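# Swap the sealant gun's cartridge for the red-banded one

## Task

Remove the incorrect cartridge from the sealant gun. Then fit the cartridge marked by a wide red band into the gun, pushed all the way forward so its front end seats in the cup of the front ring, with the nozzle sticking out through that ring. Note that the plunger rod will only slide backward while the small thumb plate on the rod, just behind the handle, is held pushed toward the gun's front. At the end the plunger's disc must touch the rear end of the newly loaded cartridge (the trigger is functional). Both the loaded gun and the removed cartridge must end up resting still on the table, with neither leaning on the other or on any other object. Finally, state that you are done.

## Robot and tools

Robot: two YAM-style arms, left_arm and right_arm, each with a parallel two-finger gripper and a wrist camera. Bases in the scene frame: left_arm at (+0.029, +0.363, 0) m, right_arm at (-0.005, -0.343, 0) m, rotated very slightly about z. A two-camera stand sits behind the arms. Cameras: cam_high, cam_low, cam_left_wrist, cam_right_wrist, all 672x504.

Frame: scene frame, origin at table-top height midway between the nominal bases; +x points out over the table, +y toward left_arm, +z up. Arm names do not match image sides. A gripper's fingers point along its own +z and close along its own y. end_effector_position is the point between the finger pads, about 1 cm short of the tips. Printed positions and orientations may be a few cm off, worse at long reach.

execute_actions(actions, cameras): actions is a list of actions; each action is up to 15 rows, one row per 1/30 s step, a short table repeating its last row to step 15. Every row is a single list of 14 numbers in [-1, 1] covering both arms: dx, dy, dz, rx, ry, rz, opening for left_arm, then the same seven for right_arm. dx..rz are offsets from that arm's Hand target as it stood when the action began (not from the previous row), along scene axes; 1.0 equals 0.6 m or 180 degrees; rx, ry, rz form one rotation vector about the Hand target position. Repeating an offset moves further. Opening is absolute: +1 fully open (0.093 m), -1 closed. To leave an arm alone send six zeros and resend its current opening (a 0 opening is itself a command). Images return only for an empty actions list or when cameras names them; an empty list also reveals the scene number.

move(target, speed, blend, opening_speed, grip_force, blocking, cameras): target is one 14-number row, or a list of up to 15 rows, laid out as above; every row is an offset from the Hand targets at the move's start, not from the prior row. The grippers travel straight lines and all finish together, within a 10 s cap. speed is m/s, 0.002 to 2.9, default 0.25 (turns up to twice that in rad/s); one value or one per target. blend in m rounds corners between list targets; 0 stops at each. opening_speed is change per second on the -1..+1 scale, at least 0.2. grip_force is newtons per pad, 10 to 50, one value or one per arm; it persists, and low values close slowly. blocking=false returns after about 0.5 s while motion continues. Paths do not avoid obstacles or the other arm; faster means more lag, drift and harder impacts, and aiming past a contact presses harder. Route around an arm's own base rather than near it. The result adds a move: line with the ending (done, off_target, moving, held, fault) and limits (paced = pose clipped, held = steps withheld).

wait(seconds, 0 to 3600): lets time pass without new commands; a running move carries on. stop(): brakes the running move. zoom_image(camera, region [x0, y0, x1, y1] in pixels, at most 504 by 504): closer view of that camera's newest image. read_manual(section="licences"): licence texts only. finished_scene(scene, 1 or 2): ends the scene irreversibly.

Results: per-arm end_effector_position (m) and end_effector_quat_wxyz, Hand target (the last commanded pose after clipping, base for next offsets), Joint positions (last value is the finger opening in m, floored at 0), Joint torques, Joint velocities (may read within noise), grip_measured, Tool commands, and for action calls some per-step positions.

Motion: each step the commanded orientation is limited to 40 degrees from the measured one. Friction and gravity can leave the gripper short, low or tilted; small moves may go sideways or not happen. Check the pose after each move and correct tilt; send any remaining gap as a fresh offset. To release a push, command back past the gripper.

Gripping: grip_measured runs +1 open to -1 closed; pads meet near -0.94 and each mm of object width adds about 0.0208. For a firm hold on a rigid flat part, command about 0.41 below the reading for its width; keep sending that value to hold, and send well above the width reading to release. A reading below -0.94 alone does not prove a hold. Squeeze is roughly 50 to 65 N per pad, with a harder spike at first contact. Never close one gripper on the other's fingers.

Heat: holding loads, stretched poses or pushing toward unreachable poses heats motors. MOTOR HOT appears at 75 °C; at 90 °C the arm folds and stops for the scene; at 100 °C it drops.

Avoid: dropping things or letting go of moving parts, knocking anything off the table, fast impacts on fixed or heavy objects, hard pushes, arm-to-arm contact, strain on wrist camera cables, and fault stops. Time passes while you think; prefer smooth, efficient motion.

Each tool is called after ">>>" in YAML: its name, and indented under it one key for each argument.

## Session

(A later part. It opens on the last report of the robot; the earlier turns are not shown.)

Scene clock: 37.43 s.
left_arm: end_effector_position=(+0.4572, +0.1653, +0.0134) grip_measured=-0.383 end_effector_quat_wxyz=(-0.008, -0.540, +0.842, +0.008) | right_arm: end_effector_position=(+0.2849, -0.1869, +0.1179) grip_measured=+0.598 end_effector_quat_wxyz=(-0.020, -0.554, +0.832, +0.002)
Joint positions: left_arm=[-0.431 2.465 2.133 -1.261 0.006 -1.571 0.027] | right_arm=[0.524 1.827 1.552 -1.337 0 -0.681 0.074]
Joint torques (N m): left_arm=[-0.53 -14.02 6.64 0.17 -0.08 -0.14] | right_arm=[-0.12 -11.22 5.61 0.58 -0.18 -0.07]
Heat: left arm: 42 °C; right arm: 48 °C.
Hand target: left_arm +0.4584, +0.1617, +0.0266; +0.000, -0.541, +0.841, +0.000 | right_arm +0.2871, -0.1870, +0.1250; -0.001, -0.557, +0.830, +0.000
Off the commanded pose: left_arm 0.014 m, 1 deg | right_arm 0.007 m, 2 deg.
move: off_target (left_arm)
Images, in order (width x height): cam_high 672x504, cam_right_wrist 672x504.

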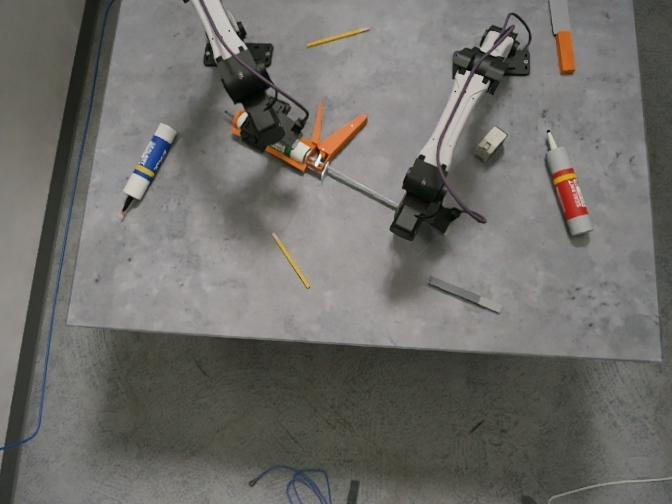

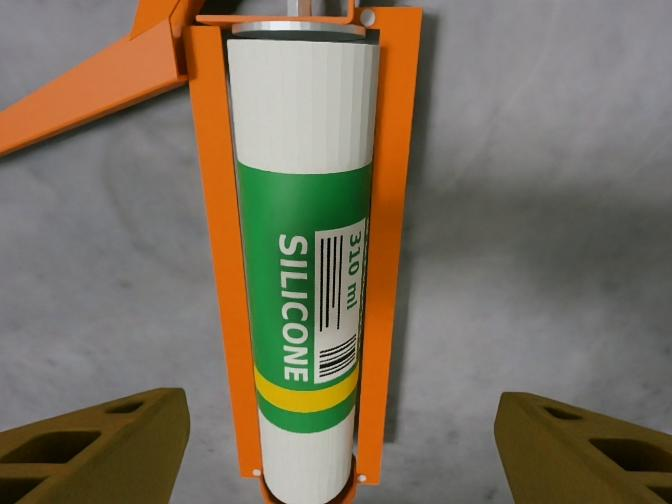

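>>> move:
  target:
    - [0,0,0,0,0,0.0,-0.9,-0.0225,0.002,-0.09,0,0,-0.006,0.4]
    - [0,0,0,0,0,0.0,-0.9,-0.0225,0.002,-0.137,0,0,-0.006,0.4]
  speed: 0.15
  blend: 0.005
  cameras: ["cam_right_wrist","cam_low"]

>>> zoom_image:
  camera: "cam_low"
  region: [180, 200, 400, 310]

Scene clock: 39.33 s.
left_arm: end_effector_position=(+0.4572, +0.1653, +0.0134) grip_measured=-0.383 end_effector_quat_wxyz=(-0.008, -0.540, +0.842, +0.008) | right_arm: end_effector_position=(+0.2723, -0.1883, +0.0434) grip_measured=+0.402 end_effector_quat_wxyz=(-0.009, -0.550, +0.835, +0.000)
Joint positions: left_arm=[-0.431 2.465 2.133 -1.261 0.006 -1.571 0.027] | right_arm=[0.539 1.815 1.236 -1.009 0 -0.656 0.065]
Joint torques (N m): left_arm=[-0.54 -14.04 6.64 0.18 -0.07 -0.13] | right_arm=[0.64 -8.7 5.44 0.65 -0.18 0.12]
Heat: left arm: 43 °C; right arm: 48 °C.
Hand target: left_arm +0.4584, +0.1617, +0.0266; +0.000, -0.541, +0.841, +0.000 | right_arm +0.2735, -0.1858, +0.0427; -0.001, -0.549, +0.836, +0.000
Off the commanded pose: left_arm 0.014 m, 1 deg | right_arm 0.003 m, 1 deg.
move: done
Images, in order (width x height): cam_low 672x504, cam_right_wrist 672x504.

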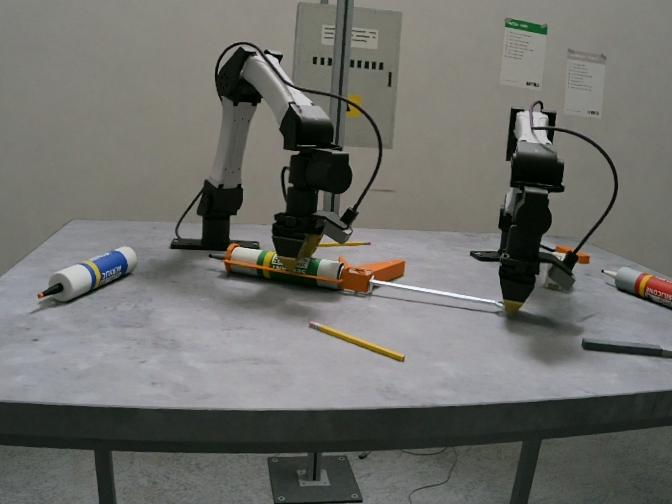

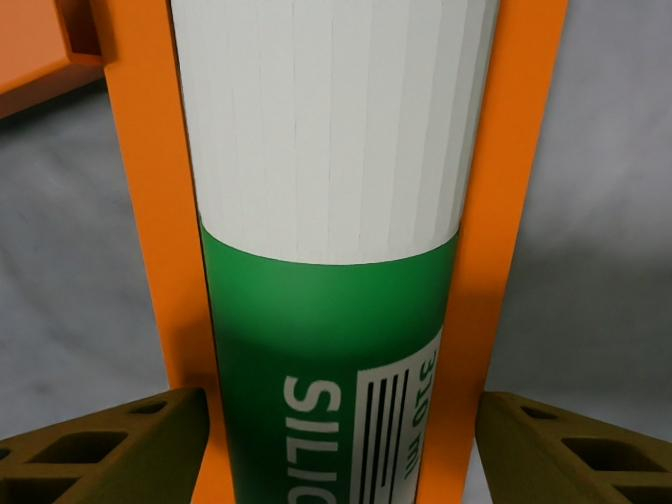

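Scaled by 2.291.

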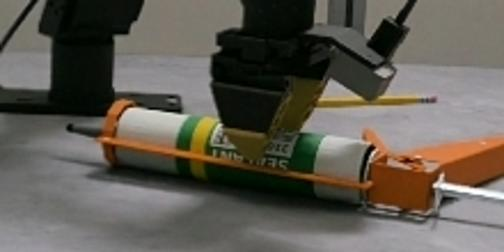

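>>> move:
  target:
    - [0,0,0,0,0,0.0,-0.9,-0.0095,-0.0053,-0.011,0,0,0,0.4]
    - [0,0,0,0,0,0.0,-0.9,-0.0095,-0.0053,-0.011,0,0,0,-0.6]
  speed: 0.08
  opening_speed: 0.8
  cameras: ["cam_right_wrist","cam_high"]

Scene clock: 42.47 s.
left_arm: end_effector_position=(+0.4565, +0.1656, +0.0136) grip_measured=-0.383 end_effector_quat_wxyz=(-0.009, -0.540, +0.842, +0.009) | right_arm: end_effector_position=(+0.2695, -0.1902, +0.0366) grip_measured=-0.157 end_effector_quat_wxyz=(-0.006, -0.551, +0.834, -0.003)
Joint positions: left_arm=[-0.432 2.465 2.133 -1.264 0.005 -1.572 0.027] | right_arm=[0.542 1.807 1.197 -0.973 0.007 -0.655 0.038]
Joint torques (N m): left_arm=[-0.49 -13.97 6.64 0.2 -0.07 -0.13] | right_arm=[0.38 -9.13 4.75 0.62 -0.24 0.11]
Heat: left arm: 44 °C; right arm: 47 °C.
Hand target: left_arm +0.4584, +0.1618, +0.0266; +0.000, -0.541, +0.841, +0.000 | right_arm +0.2679, -0.1890, +0.0362; -0.001, -0.549, +0.836, +0.000
Off the commanded pose: left_arm 0.014 m, 1 deg | right_arm 0.002 m, 1 deg.
move: done
Images, in order (width x height): cam_high 672x504, cam_right_wrist 672x504.

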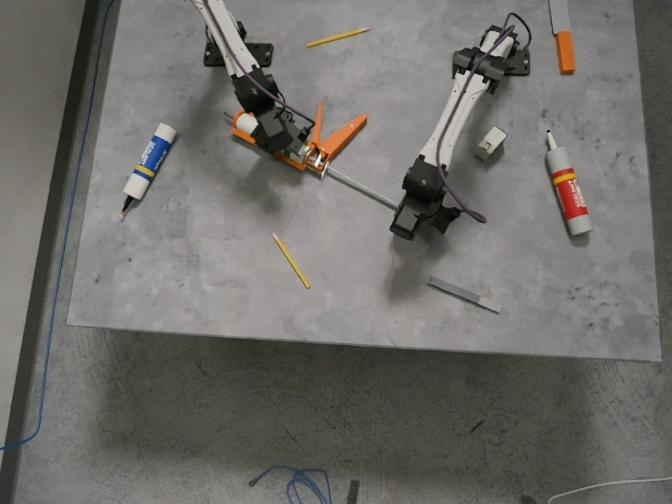

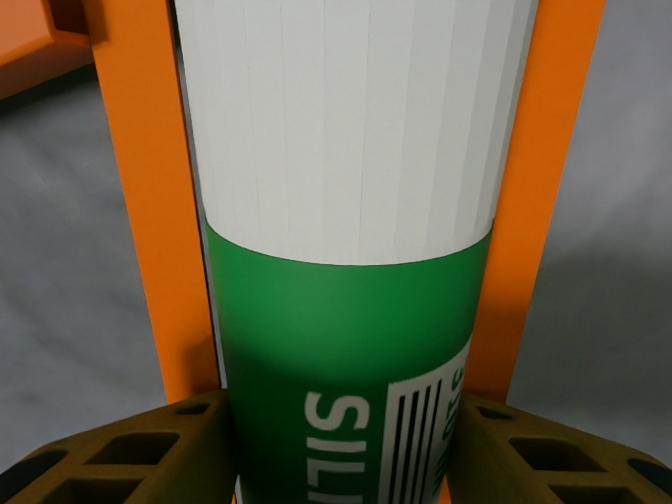

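>>> move:
  target:
    - [0,0,0,0,0,0.0,-0.9,0.015,0.0335,0,0,0,0,-0.6]
    - [0,0,0,0,0,0.0,-0.9,0.010,0.021,0.031,0.04,-0.0178,0,-0.6]
    - [0,0,0,0,0,0.0,-0.9,0.0036,0.0081,0.065,0.0797,-0.0355,0,-0.6]
  speed: 0.05
  cameras: ["cam_right_wrist","cam_high","cam_low"]

>>> zoom_image:
  camera: "cam_low"
  region: [180, 200, 400, 310]

Scene clock: 47.17 s.
left_arm: end_effector_position=(+0.4575, +0.1679, +0.0136) grip_measured=-0.383 end_effector_quat_wxyz=(-0.003, -0.540, +0.842, +0.013) | right_arm: end_effector_position=(+0.2662, -0.1895, +0.0641) grip_measured=-0.140 end_effector_quat_wxyz=(+0.085, -0.544, +0.832, +0.065)
Joint positions: left_arm=[-0.432 2.465 2.133 -1.264 -0.01 -1.572 0.027] | right_arm=[0.463 1.622 1.078 -0.875 -0.152 -0.713 0.038]
Joint torques (N m): left_arm=[-0.54 -13.97 6.71 0.21 0.07 -0.11] | right_arm=[-0.18 -9.96 6.23 1.03 -0.53 -0.01]
Heat: left arm: 45 °C; right arm: 47 °C.
Hand target: left_arm +0.4584, +0.1617, +0.0266; +0.000, -0.541, +0.841, +0.000 | right_arm +0.2700, -0.1841, +0.0752; +0.114, -0.544, +0.828, +0.074
Off the commanded pose: left_arm 0.014 m, 2 deg | right_arm 0.013 m, 4 deg.
move: off_target (right_arm)
Images, in order (width x height): cam_high 672x504, cam_low 672x504, cam_right_wrist 672x504.

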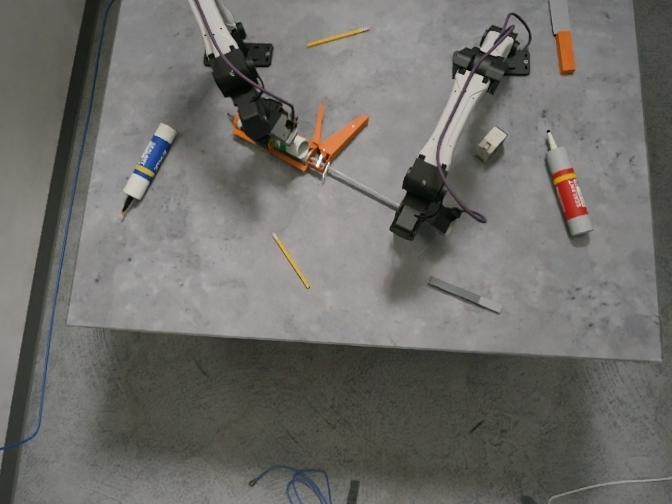

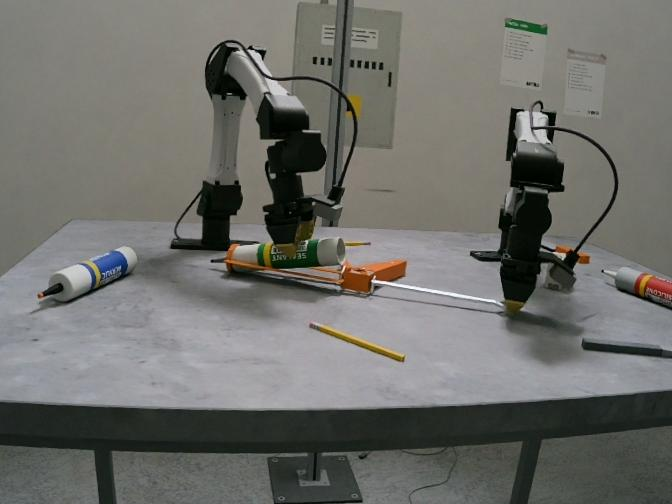

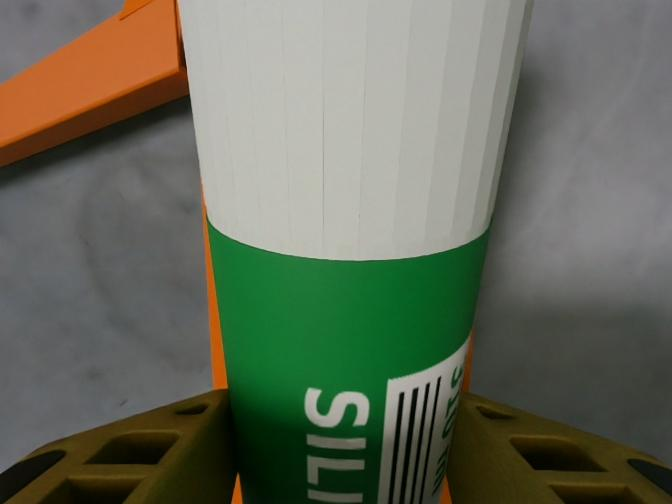

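Scaled by 2.291.

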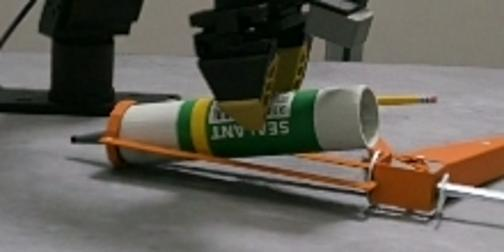

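>>> move:
  target:
    - [0,0,0,0,0,0.0,-0.9,0.004,0.01,0.015,0,0,0,-0.6]
    - [0,0,0,0,0,0.0,-0.9,0.0565,0.127,0.055,0,0,0,-0.6]
  speed: 0.07
  blend: 0.005
  cameras: ["cam_right_wrist","cam_high","cam_low"]

>>> zoom_image:
  camera: "cam_low"
  region: [180, 200, 400, 310]

>>> zoom_image:
  camera: "cam_high"
  region: [190, 80, 380, 210]

Scene clock: 49.57 s.
left_arm: end_effector_position=(+0.4575, +0.1679, +0.0136) grip_measured=-0.383 end_effector_quat_wxyz=(-0.003, -0.540, +0.842, +0.013) | right_arm: end_effector_position=(+0.2978, -0.1126, +0.1034) grip_measured=-0.140 end_effector_quat_wxyz=(+0.109, -0.546, +0.827, +0.075)
Joint positions: left_arm=[-0.432 2.465 2.133 -1.264 -0.01 -1.572 0.027] | right_arm=[0.615 1.787 1.415 -0.977 -0.149 -0.566 0.038]
Joint torques (N m): left_arm=[-0.55 -14.01 6.67 0.21 0.07 -0.13] | right_arm=[0.5 -7.27 9.89 0.82 -0.23 0.12]
Heat: left arm: 46 °C; right arm: 46 °C.
Hand target: left_arm +0.4584, +0.1617, +0.0266; +0.000, -0.541, +0.841, +0.000 | right_arm +0.3039, -0.1079, +0.1082; +0.114, -0.544, +0.828, +0.074
Off the commanded pose: left_arm 0.014 m, 2 deg | right_arm 0.009 m, 1 deg.
move: done
Images, in order (width x height): cam_high 672x504, cam_low 672x504, cam_right_wrist 672x504.

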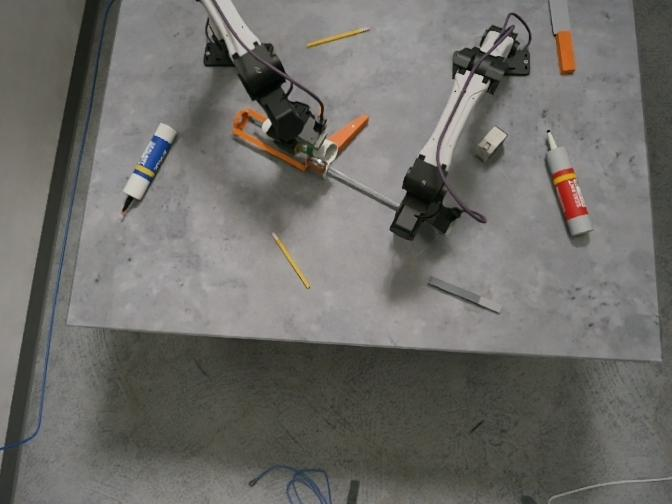

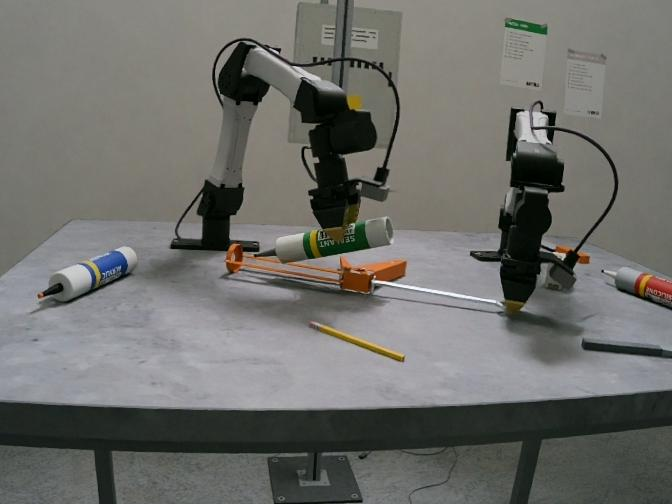

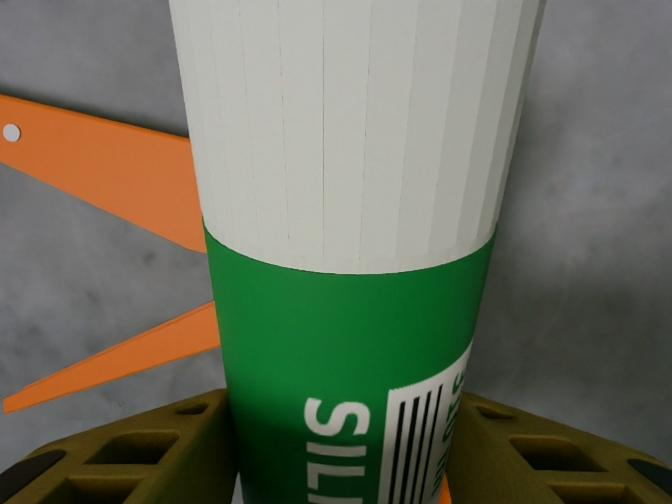

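Scaled by 2.291.

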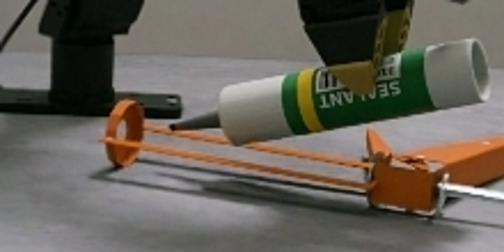

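Scaled by 2.653.

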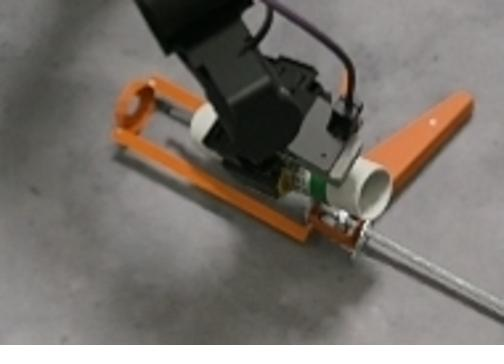

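>>> move:
  target:
    - [0,0,0,0,0,0.0,0.3,0.012,0.027,0.08,0,0,0,-0.6]
    - [0,0,0.17,0,0,0.0,0.3,0.195,-0.29,0.06,-0.0797,0.0355,0,-0.6]
    - [-0.164,0.68,0.19,0,0,-0.258,0.5,0.195,-0.315,-0.05,-0.0797,0.0355,0,-0.6]
  speed: 0.22
  cameras: ["all"]

Scene clock: 56.43 s.
left_arm: end_effector_position=(+0.3568, +0.5696, +0.1413) grip_measured=+0.498 end_effector_quat_wxyz=(+0.002, -0.175, +0.985, +0.002) | right_arm: end_effector_position=(+0.4177, -0.2927, +0.0728) grip_measured=-0.140 end_effector_quat_wxyz=(-0.008, -0.547, +0.837, +0.012)
Joint positions: left_arm=[0.561 2.025 1.916 -1.456 -0.003 0.21 0.069] | right_arm=[0.143 2.219 1.944 -1.32 -0.014 -1.045 0.038]
Joint torques (N m): left_arm=[-0.2 -7.76 7.24 0.34 0.07 0.15] | right_arm=[-0.23 -13.12 6.3 0.51 -0.08 -0.08]
Heat: left arm: 47 °C; right arm: 47 °C.
Hand target: left_arm +0.3601, +0.5696, +0.1405; +0.000, -0.166, +0.986, +0.000 | right_arm +0.4209, -0.2969, +0.0783; -0.001, -0.549, +0.836, +0.000
Off the commanded pose: left_arm 0.003 m, 1 deg | right_arm 0.008 m, 2 deg.
move: done

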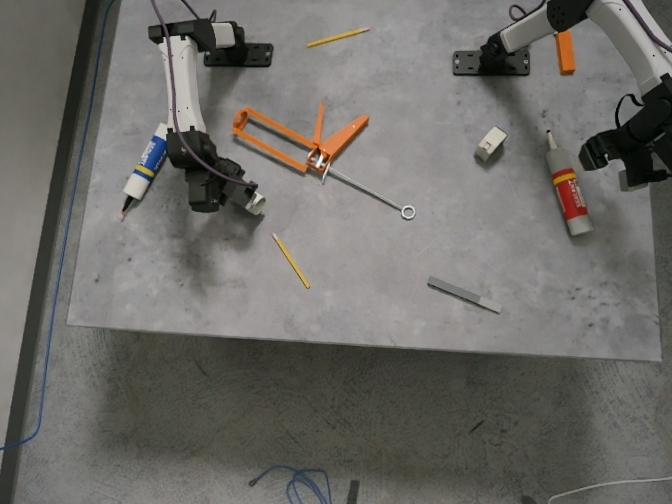

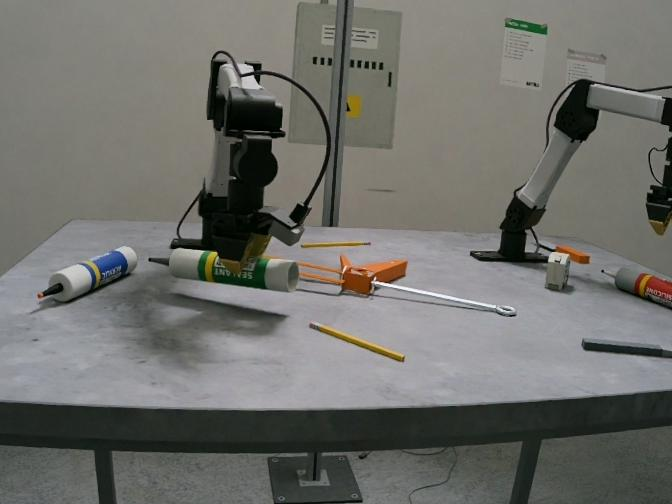

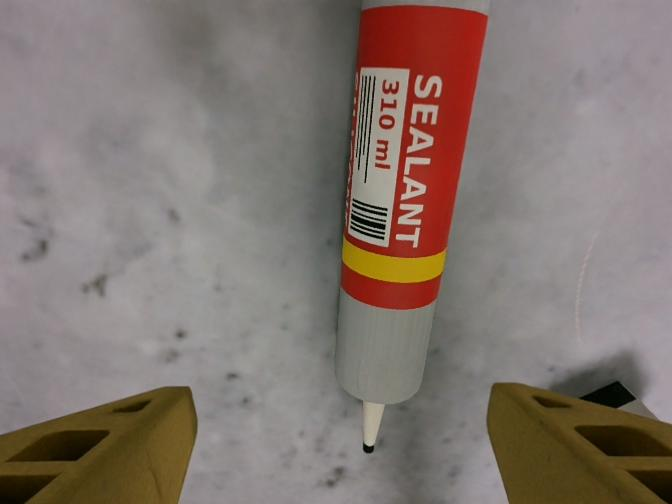

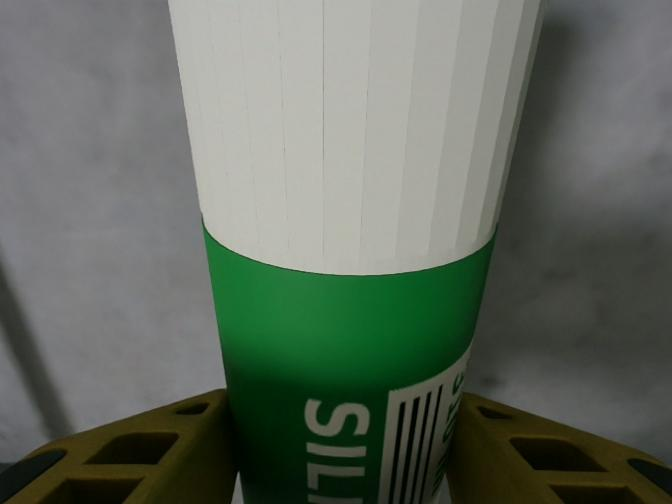

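>>> move:
  target:
    - [0.051,-0.024,-0.194,0,0,-0.014,0.5,0,0,-0.08,0,0,0,-0.6]
    - [0.051,-0.024,-0.194,0,0,-0.014,0.5,0,0,-0.08,0,0,0,0.35]
  speed: 0.1
  opening_speed: 0.7
  cameras: ["cam_left_wrist","cam_right_wrist","cam_low"]

>>> zoom_image:
  camera: "cam_low"
  region: [120, 200, 380, 330]

Scene clock: 61.63 s.
left_arm: end_effector_position=(+0.3893, +0.5571, +0.0307) grip_measured=+0.498 end_effector_quat_wxyz=(+0.003, -0.141, +0.990, +0.002) | right_arm: end_effector_position=(+0.4191, -0.2941, +0.0360) grip_measured=+0.348 end_effector_quat_wxyz=(+0.000, -0.547, +0.837, +0.003)
Joint positions: left_arm=[0.493 2.143 1.653 -1.073 -0.001 0.21 0.069] | right_arm=[0.143 2.219 1.797 -1.152 -0.005 -1.045 0.062]
Joint torques (N m): left_arm=[-0.34 -8.9 5.16 0.56 0.05 -0.13] | right_arm=[-0.27 -11.08 5.68 0.66 -0.16 -0.08]
Heat: left arm: 47 °C; right arm: 49 °C.
Hand target: left_arm +0.3907, +0.5553, +0.0242; +0.000, -0.144, +0.990, +0.000 | right_arm +0.4209, -0.2969, +0.0303; -0.001, -0.549, +0.836, +0.000
Off the commanded pose: left_arm 0.007 m, 1 deg | right_arm 0.007 m, 0 deg.
move: done; target 2's new opening was sent with right_arm's hand 0.011 m and 1 deg from that target
Images, in order (width x height): cam_low 672x504, cam_left_wrist 672x504, cam_right_wrist 672x504.

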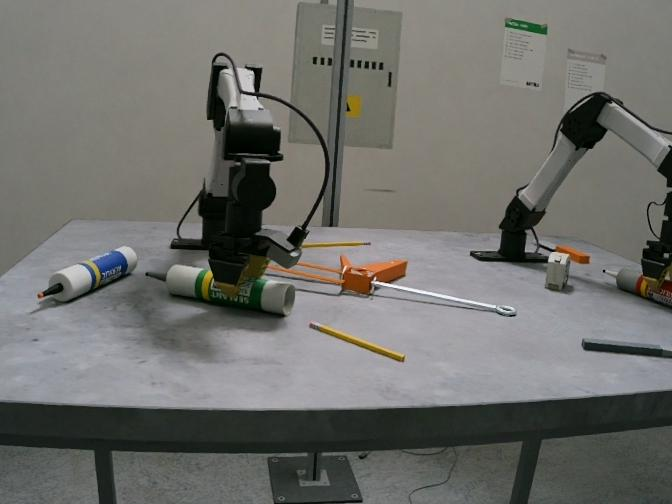

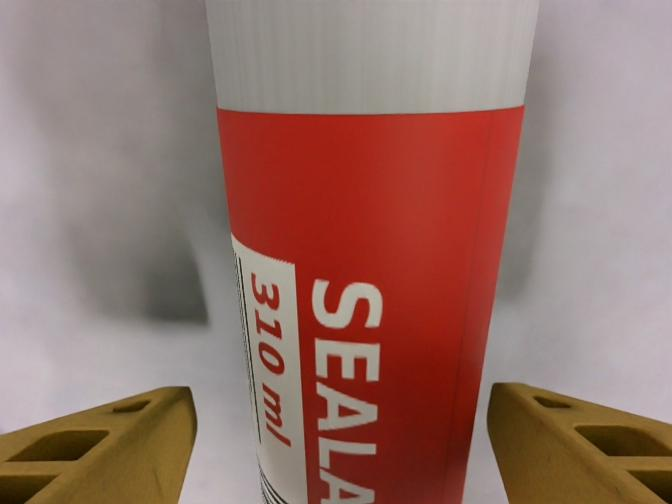

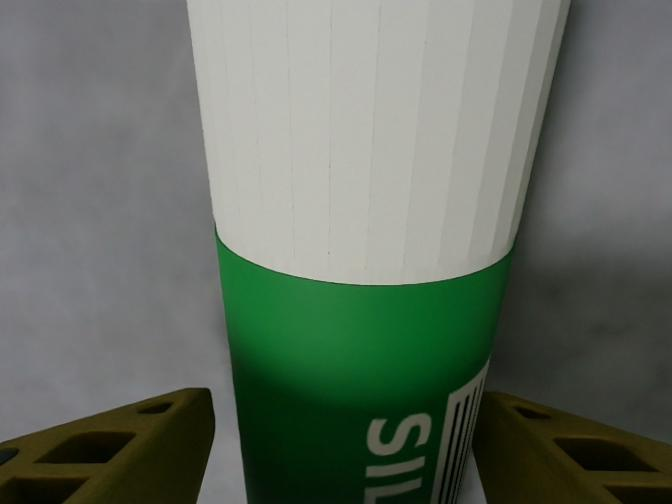

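Scaled by 1.938.

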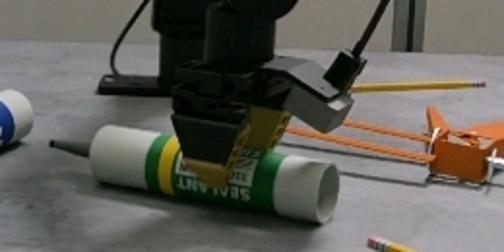

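>>> move:
  target:
    - [0.0013,-0.0048,0,0,0,0,0.5,0,0,0,0,0,0,0.6]
    - [0.0013,-0.0048,0,0,0,0,-0.6,0,0,0.17,0,0,0,0.6]
    - [0.0013,-0.0048,0.21,0,0,0,-0.6,-0.2,0,0.17,0,0,0,0.6]
    - [-0.25,-0.38,0.21,0,0,0.065,-0.6,-0.28,0,0.17,0,0,0,0.6]
    - [-0.45,-0.792,0.21,0,0,0.131,-0.6,-0.28,0,0.17,0,0,0,0.6]
  speed: [0.05,0.2,0.2,0.3,0.3]
  blend: [0,0,0.02,0.05,0]
  opening_speed: 1.0
  cameras: ["cam_left_wrist","cam_high","cam_low"]

Scene clock: 70.20 s.
left_arm: end_effector_position=(+0.1198, +0.0856, +0.1422) grip_measured=-0.179 end_effector_quat_wxyz=(-0.002, -0.339, +0.941, +0.011) | right_arm: end_effector_position=(+0.2514, -0.2978, +0.1286) grip_measured=+0.598 end_effector_quat_wxyz=(-0.015, -0.550, +0.835, +0.009)
Joint positions: left_arm=[-1.253 1.666 1.459 -1.385 0.004 -1.944 0.037] | right_arm=[0.201 1.558 1.291 -1.34 -0.005 -0.992 0.074]
Joint torques (N m): left_arm=[-0.35 -5.97 8.18 0.22 -0.07 -0.16] | right_arm=[0.69 -8.27 5.64 0.58 -0.16 0.1]
Heat: left arm: 47 °C; right arm: 49 °C.
Hand target: left_arm +0.1207, +0.0801, +0.1503; +0.000, -0.343, +0.939, +0.000 | right_arm +0.2529, -0.2969, +0.1323; -0.001, -0.549, +0.836, +0.000
Off the commanded pose: left_arm 0.010 m, 1 deg | right_arm 0.004 m, 2 deg.
move: done
Images, in order (width x height): cam_high 672x504, cam_low 672x504, cam_left_wrist 672x504.

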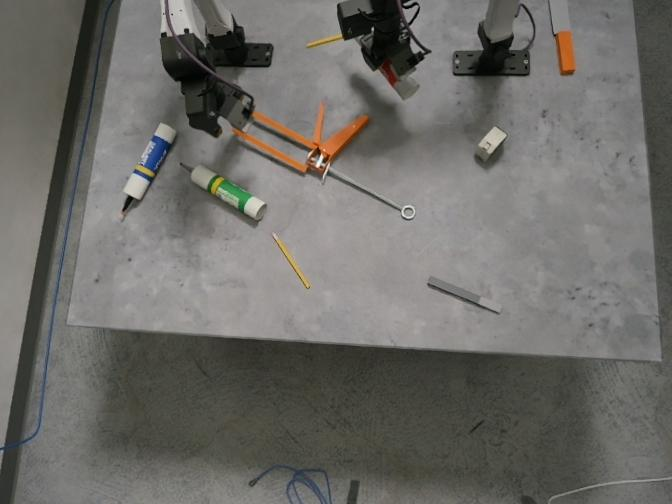

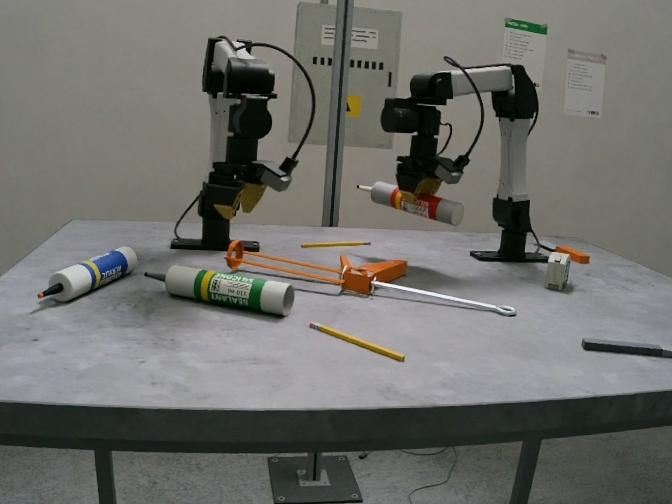

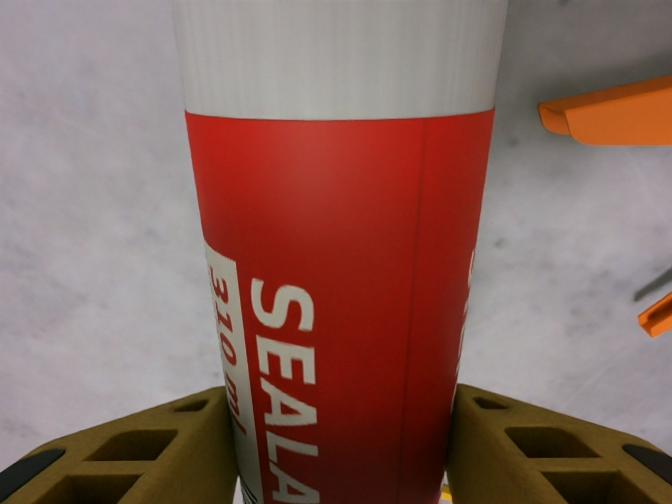

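>>> move:
  target:
    - [0.016,0.005,-0.17,0,0,0,-0.6,0,0,0,0,0,0,0.6]
    - [0.016,0.005,-0.207,0,0,0,-0.6,0,0,0,0,0,0,0.6]
    - [0.016,0.005,-0.207,0,0,0,0.35,0,0,0,0,0,0,0.6]
  speed: [0.15,0.04,0.1]
  opening_speed: 0.6
  blend: [0.01,0,0]
  cameras: ["cam_left_wrist","cam_high","cam_low"]

>>> zoom_image:
  camera: "cam_high"
  region: [290, 0, 480, 150]

Scene clock: 74.27 s.
left_arm: end_effector_position=(+0.1291, +0.0818, +0.0304) grip_measured=+0.348 end_effector_quat_wxyz=(+0.001, -0.346, +0.938, -0.003) | right_arm: end_effector_position=(+0.2514, -0.2978, +0.1286) grip_measured=+0.598 end_effector_quat_wxyz=(-0.015, -0.550, +0.835, +0.009)
Joint positions: left_arm=[-1.231 1.745 1.095 -0.914 -0.003 -1.938 0.062] | right_arm=[0.201 1.558 1.291 -1.34 -0.005 -0.992 0.074]
Joint torques (N m): left_arm=[0.55 -5.75 4.63 0.48 0 0.14] | right_arm=[0.66 -8.29 5.67 0.58 -0.16 0.11]
Heat: left arm: 46 °C; right arm: 48 °C.
Hand target: left_arm +0.1303, +0.0831, +0.0260; +0.000, -0.343, +0.939, +0.000 | right_arm +0.2529, -0.2969, +0.1323; -0.001, -0.549, +0.836, +0.000
Off the commanded pose: left_arm 0.005 m, 1 deg | right_arm 0.004 m, 2 deg.
move: done
Images, in order (width x height): cam_high 672x504, cam_low 672x504, cam_left_wrist 672x504.

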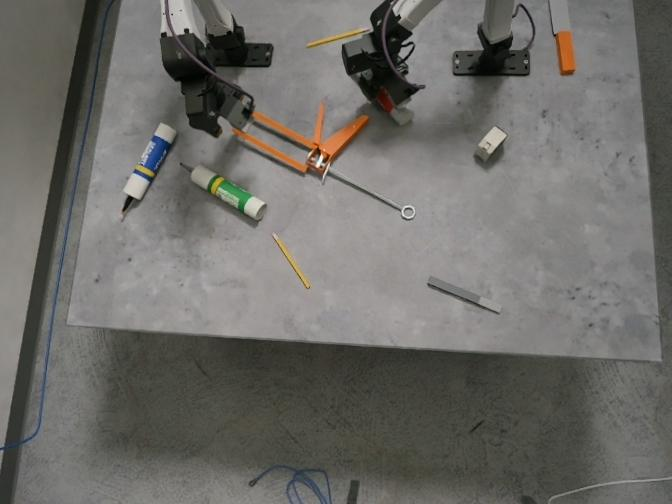

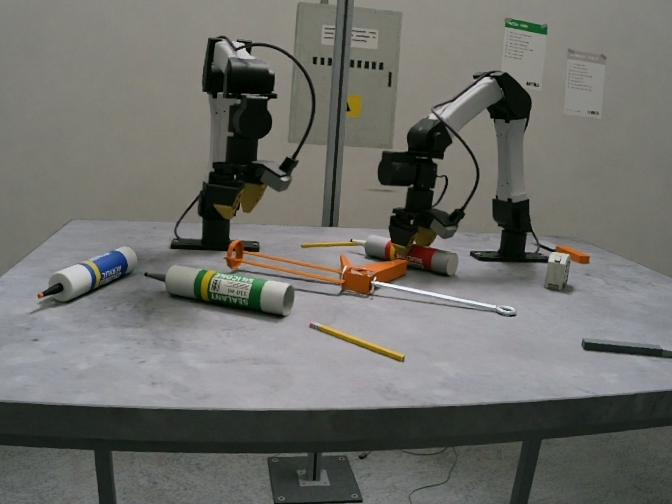

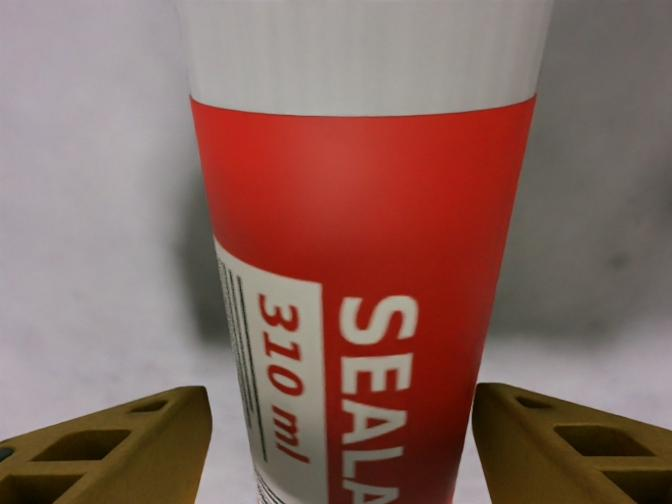

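Scaled by 2.653.

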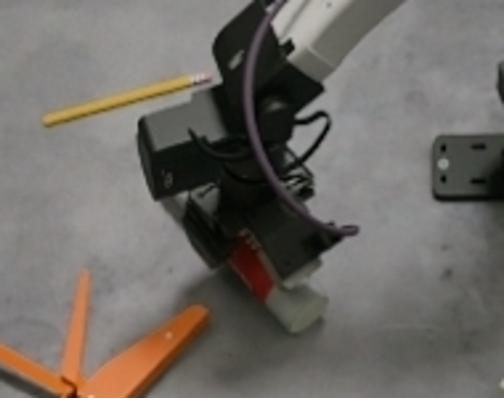

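>>> move:
  target:
    - [0,0,0,0,0,0,0.5,0,0,0,0,0,0,0.6]
    - [0,0,0.2,0,0,0,0.5,0,0,0,0,0,0,0.6]
    - [0.545,0.138,0.2,0,0,0.142,0.3,0,0,0,0,0,0,0.6]
    - [0.545,0.138,0.09,0,0,0.142,0.3,-0.18,0.66,-0.01,0,0,-0.147,0.6]
  speed: [0.1,0.25,0.35,0.3]
  blend: [0,0.01,0.03,0]
  cameras: ["cam_left_wrist","cam_high","cam_right_wrist"]

Scene clock: 80.63 s.
left_arm: end_effector_position=(+0.4573, +0.1681, +0.0891) grip_measured=+0.302 end_effector_quat_wxyz=(+0.002, -0.550, +0.835, -0.006) | right_arm: end_effector_position=(+0.1416, +0.0999, +0.1370) grip_measured=+0.598 end_effector_quat_wxyz=(+0.022, -0.350, +0.936, +0.035)
Joint positions: left_arm=[-0.427 2.427 2.366 -1.497 0.002 -1.592 0.06] | right_arm=[1.278 2.358 2.436 -1.566 -0.009 0.533 0.074]
Joint torques (N m): left_arm=[-0.32 -10.33 5.01 0.5 -0.04 0.13] | right_arm=[-0.24 -9.58 7.94 0.46 -0.07 0.12]
Heat: left arm: 46 °C; right arm: 47 °C.
Hand target: left_arm +0.4572, +0.1660, +0.0799; +0.000, -0.543, +0.840, +0.001 | right_arm +0.1450, +0.0990, +0.1263; -0.001, -0.343, +0.939, +0.000
Off the commanded pose: left_arm 0.009 m, 1 deg | right_arm 0.011 m, 5 deg.
joint sent to its limit (right arm) — joint 4 (wrist pitch), lower limit. The joint targets are off in orientation, not in position.
move: off_target (right_arm); blend cut to 0 m at target 3; target 3's new opening was sent with left_arm's hand 0.003 m and 7 deg from that target
Images, in order (width x height): cam_high 672x504, cam_left_wrist 672x504, cam_right_wrist 672x504.

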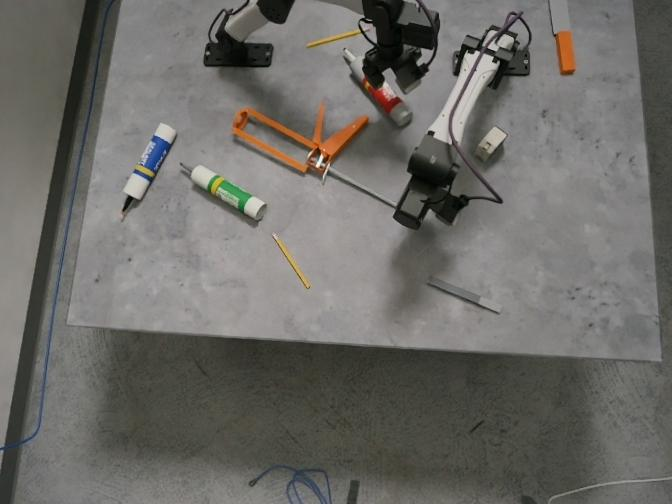

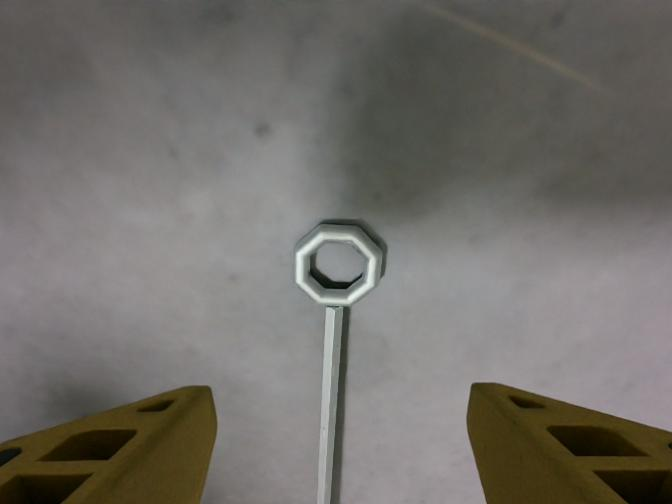

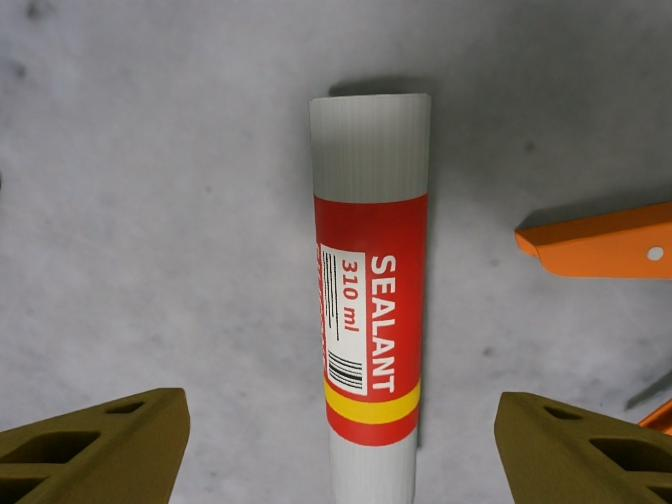

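>>> move:
  target:
    - [0.0055,0.0083,-0.105,0,0,-0.02,0.3,-0.005,-0.025,-0.09,0,0,0.019,0.45]
    - [0.0055,0.0083,-0.105,0,0,-0.02,-0.8,-0.005,-0.025,-0.13,0,0,0.019,0.45]
  speed: [0.15,0.1]
  opening_speed: 1.0
  cameras: ["cam_left_wrist","cam_right_wrist"]

Scene clock: 85.50 s.
left_arm: end_effector_position=(+0.4601, +0.1680, +0.0245) grip_measured=-0.798 end_effector_quat_wxyz=(+0.002, -0.519, +0.855, -0.005) | right_arm: end_effector_position=(+0.1369, +0.0804, +0.0348) grip_measured=+0.452 end_effector_quat_wxyz=(-0.019, -0.370, +0.929, -0.015)
Joint positions: left_arm=[-0.425 2.427 2.109 -1.243 0.002 -1.516 0.007] | right_arm=[1.274 2.358 2.027 -1.288 -0.009 0.487 0.067]
Joint torques (N m): left_arm=[0.5 -11.04 4.9 0.48 -0.05 0.12] | right_arm=[-0.31 -16.01 5.6 0.58 -0.06 -0.05]
Heat: left arm: 46 °C; right arm: 50 °C.
Hand target: left_arm +0.4606, +0.1709, +0.0169; +0.000, -0.516, +0.857, +0.000 | right_arm +0.1419, +0.0841, +0.0483; -0.001, -0.371, +0.929, +0.000
Off the commanded pose: left_arm 0.008 m, 1 deg | right_arm 0.015 m, 3 deg.
move: off_target (right_arm)

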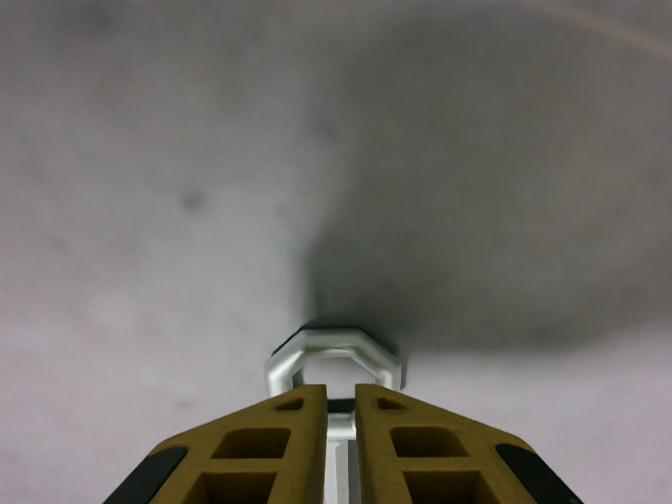

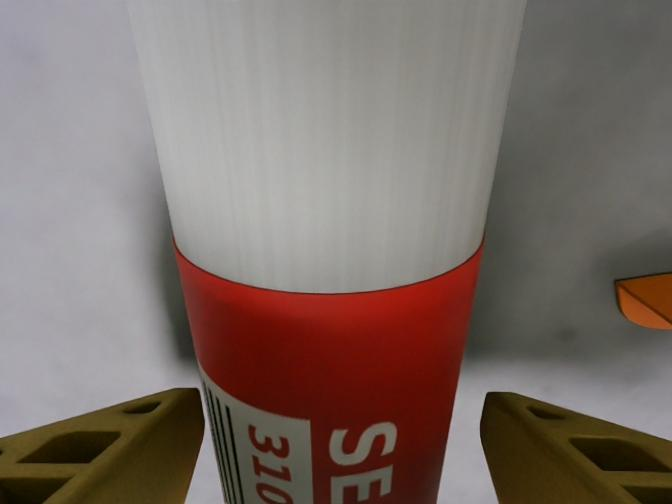

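>>> move:
  target:
    - [0,0,0,0,0,0,-0.8,-0.009,-0.003,0.003,0,0,0,0.45]
    - [0,0,0,0,0,0,-0.8,-0.009,-0.003,0.003,0,0,0,-0.6]
    - [0,0,0,0,0,0,-0.8,-0.009,-0.003,0.13,0,0,0,-0.6]
  speed: [0.05,0.1,0.1]
  opening_speed: 1.0
  cameras: ["cam_high","cam_right_wrist","cam_low"]

Scene clock: 90.30 s.
left_arm: end_effector_position=(+0.4601, +0.1680, +0.0245) grip_measured=-0.798 end_effector_quat_wxyz=(+0.002, -0.519, +0.855, -0.005) | right_arm: end_effector_position=(+0.1374, +0.0814, +0.1129) grip_measured=-0.128 end_effector_quat_wxyz=(-0.008, -0.370, +0.929, -0.004)
Joint positions: left_arm=[-0.425 2.427 2.109 -1.243 0.002 -1.516 0.007] | right_arm=[1.274 2.348 2.321 -1.56 -0.007 0.487 0.039]
Joint torques (N m): left_arm=[0.46 -11.02 4.9 0.48 -0.04 0.14] | right_arm=[0.59 -13.65 8.92 0.18 -0.08 0.06]
Heat: left arm: 45 °C; right arm: 53 °C.
Hand target: left_arm +0.4606, +0.1709, +0.0169; +0.000, -0.516, +0.857, +0.000 | right_arm +0.1365, +0.0822, +0.1263; -0.001, -0.371, +0.929, +0.000
Off the commanded pose: left_arm 0.008 m, 1 deg | right_arm 0.014 m, 1 deg.
joint sent to its limit (right arm) — joint 4 (wrist pitch), lower limit. The joint targets still meet the commanded pose.
move: off_target (right_arm); target 2's new opening was sent with right_arm's hand 0.018 m and 3 deg from that target
Images, in order (width x height): cam_high 672x504, cam_low 672x504, cam_right_wrist 672x504.

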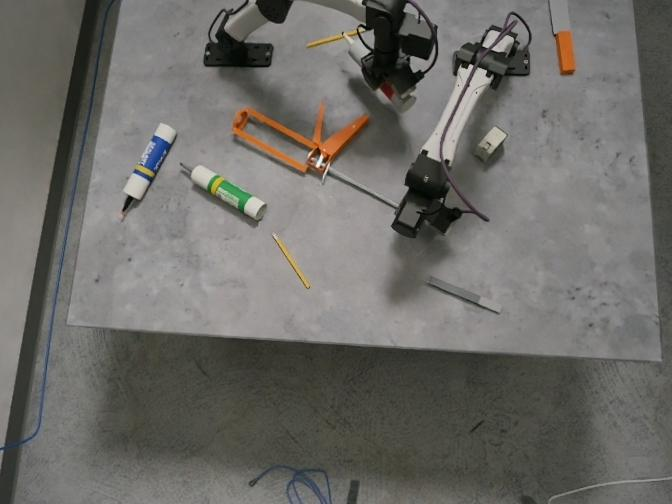

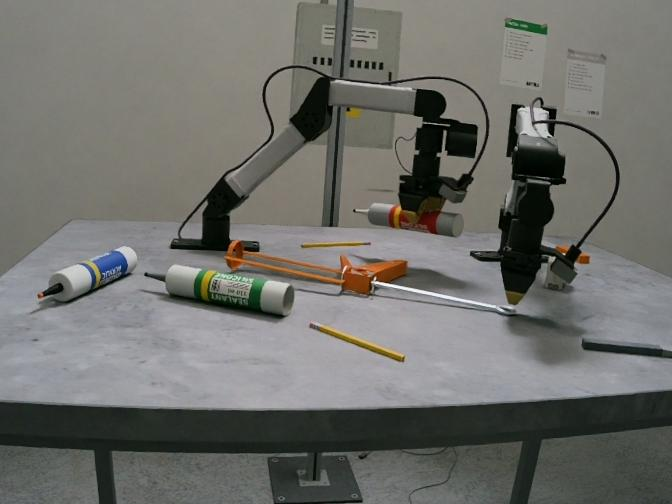

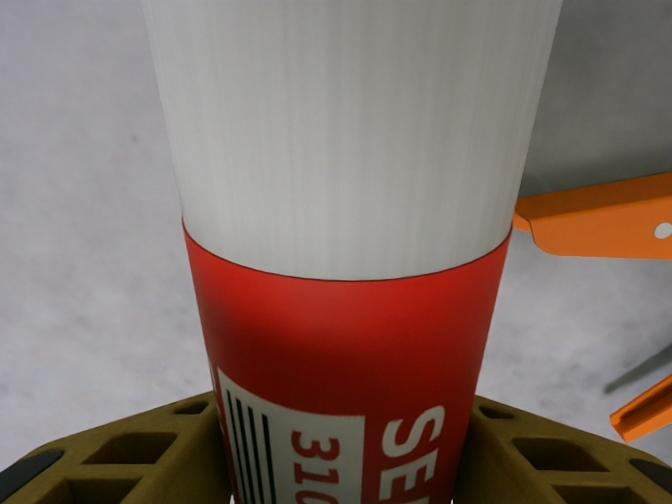

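>>> zoom_image:
  camera: "cam_high"
  region: [190, 80, 380, 210]

Scaled by 2.653.

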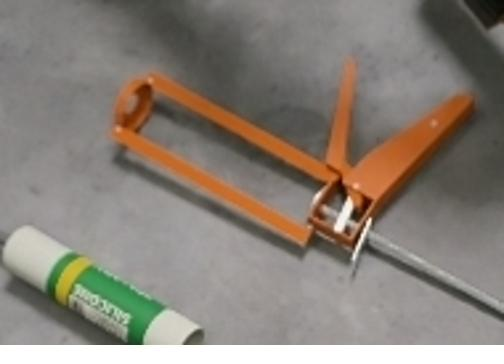

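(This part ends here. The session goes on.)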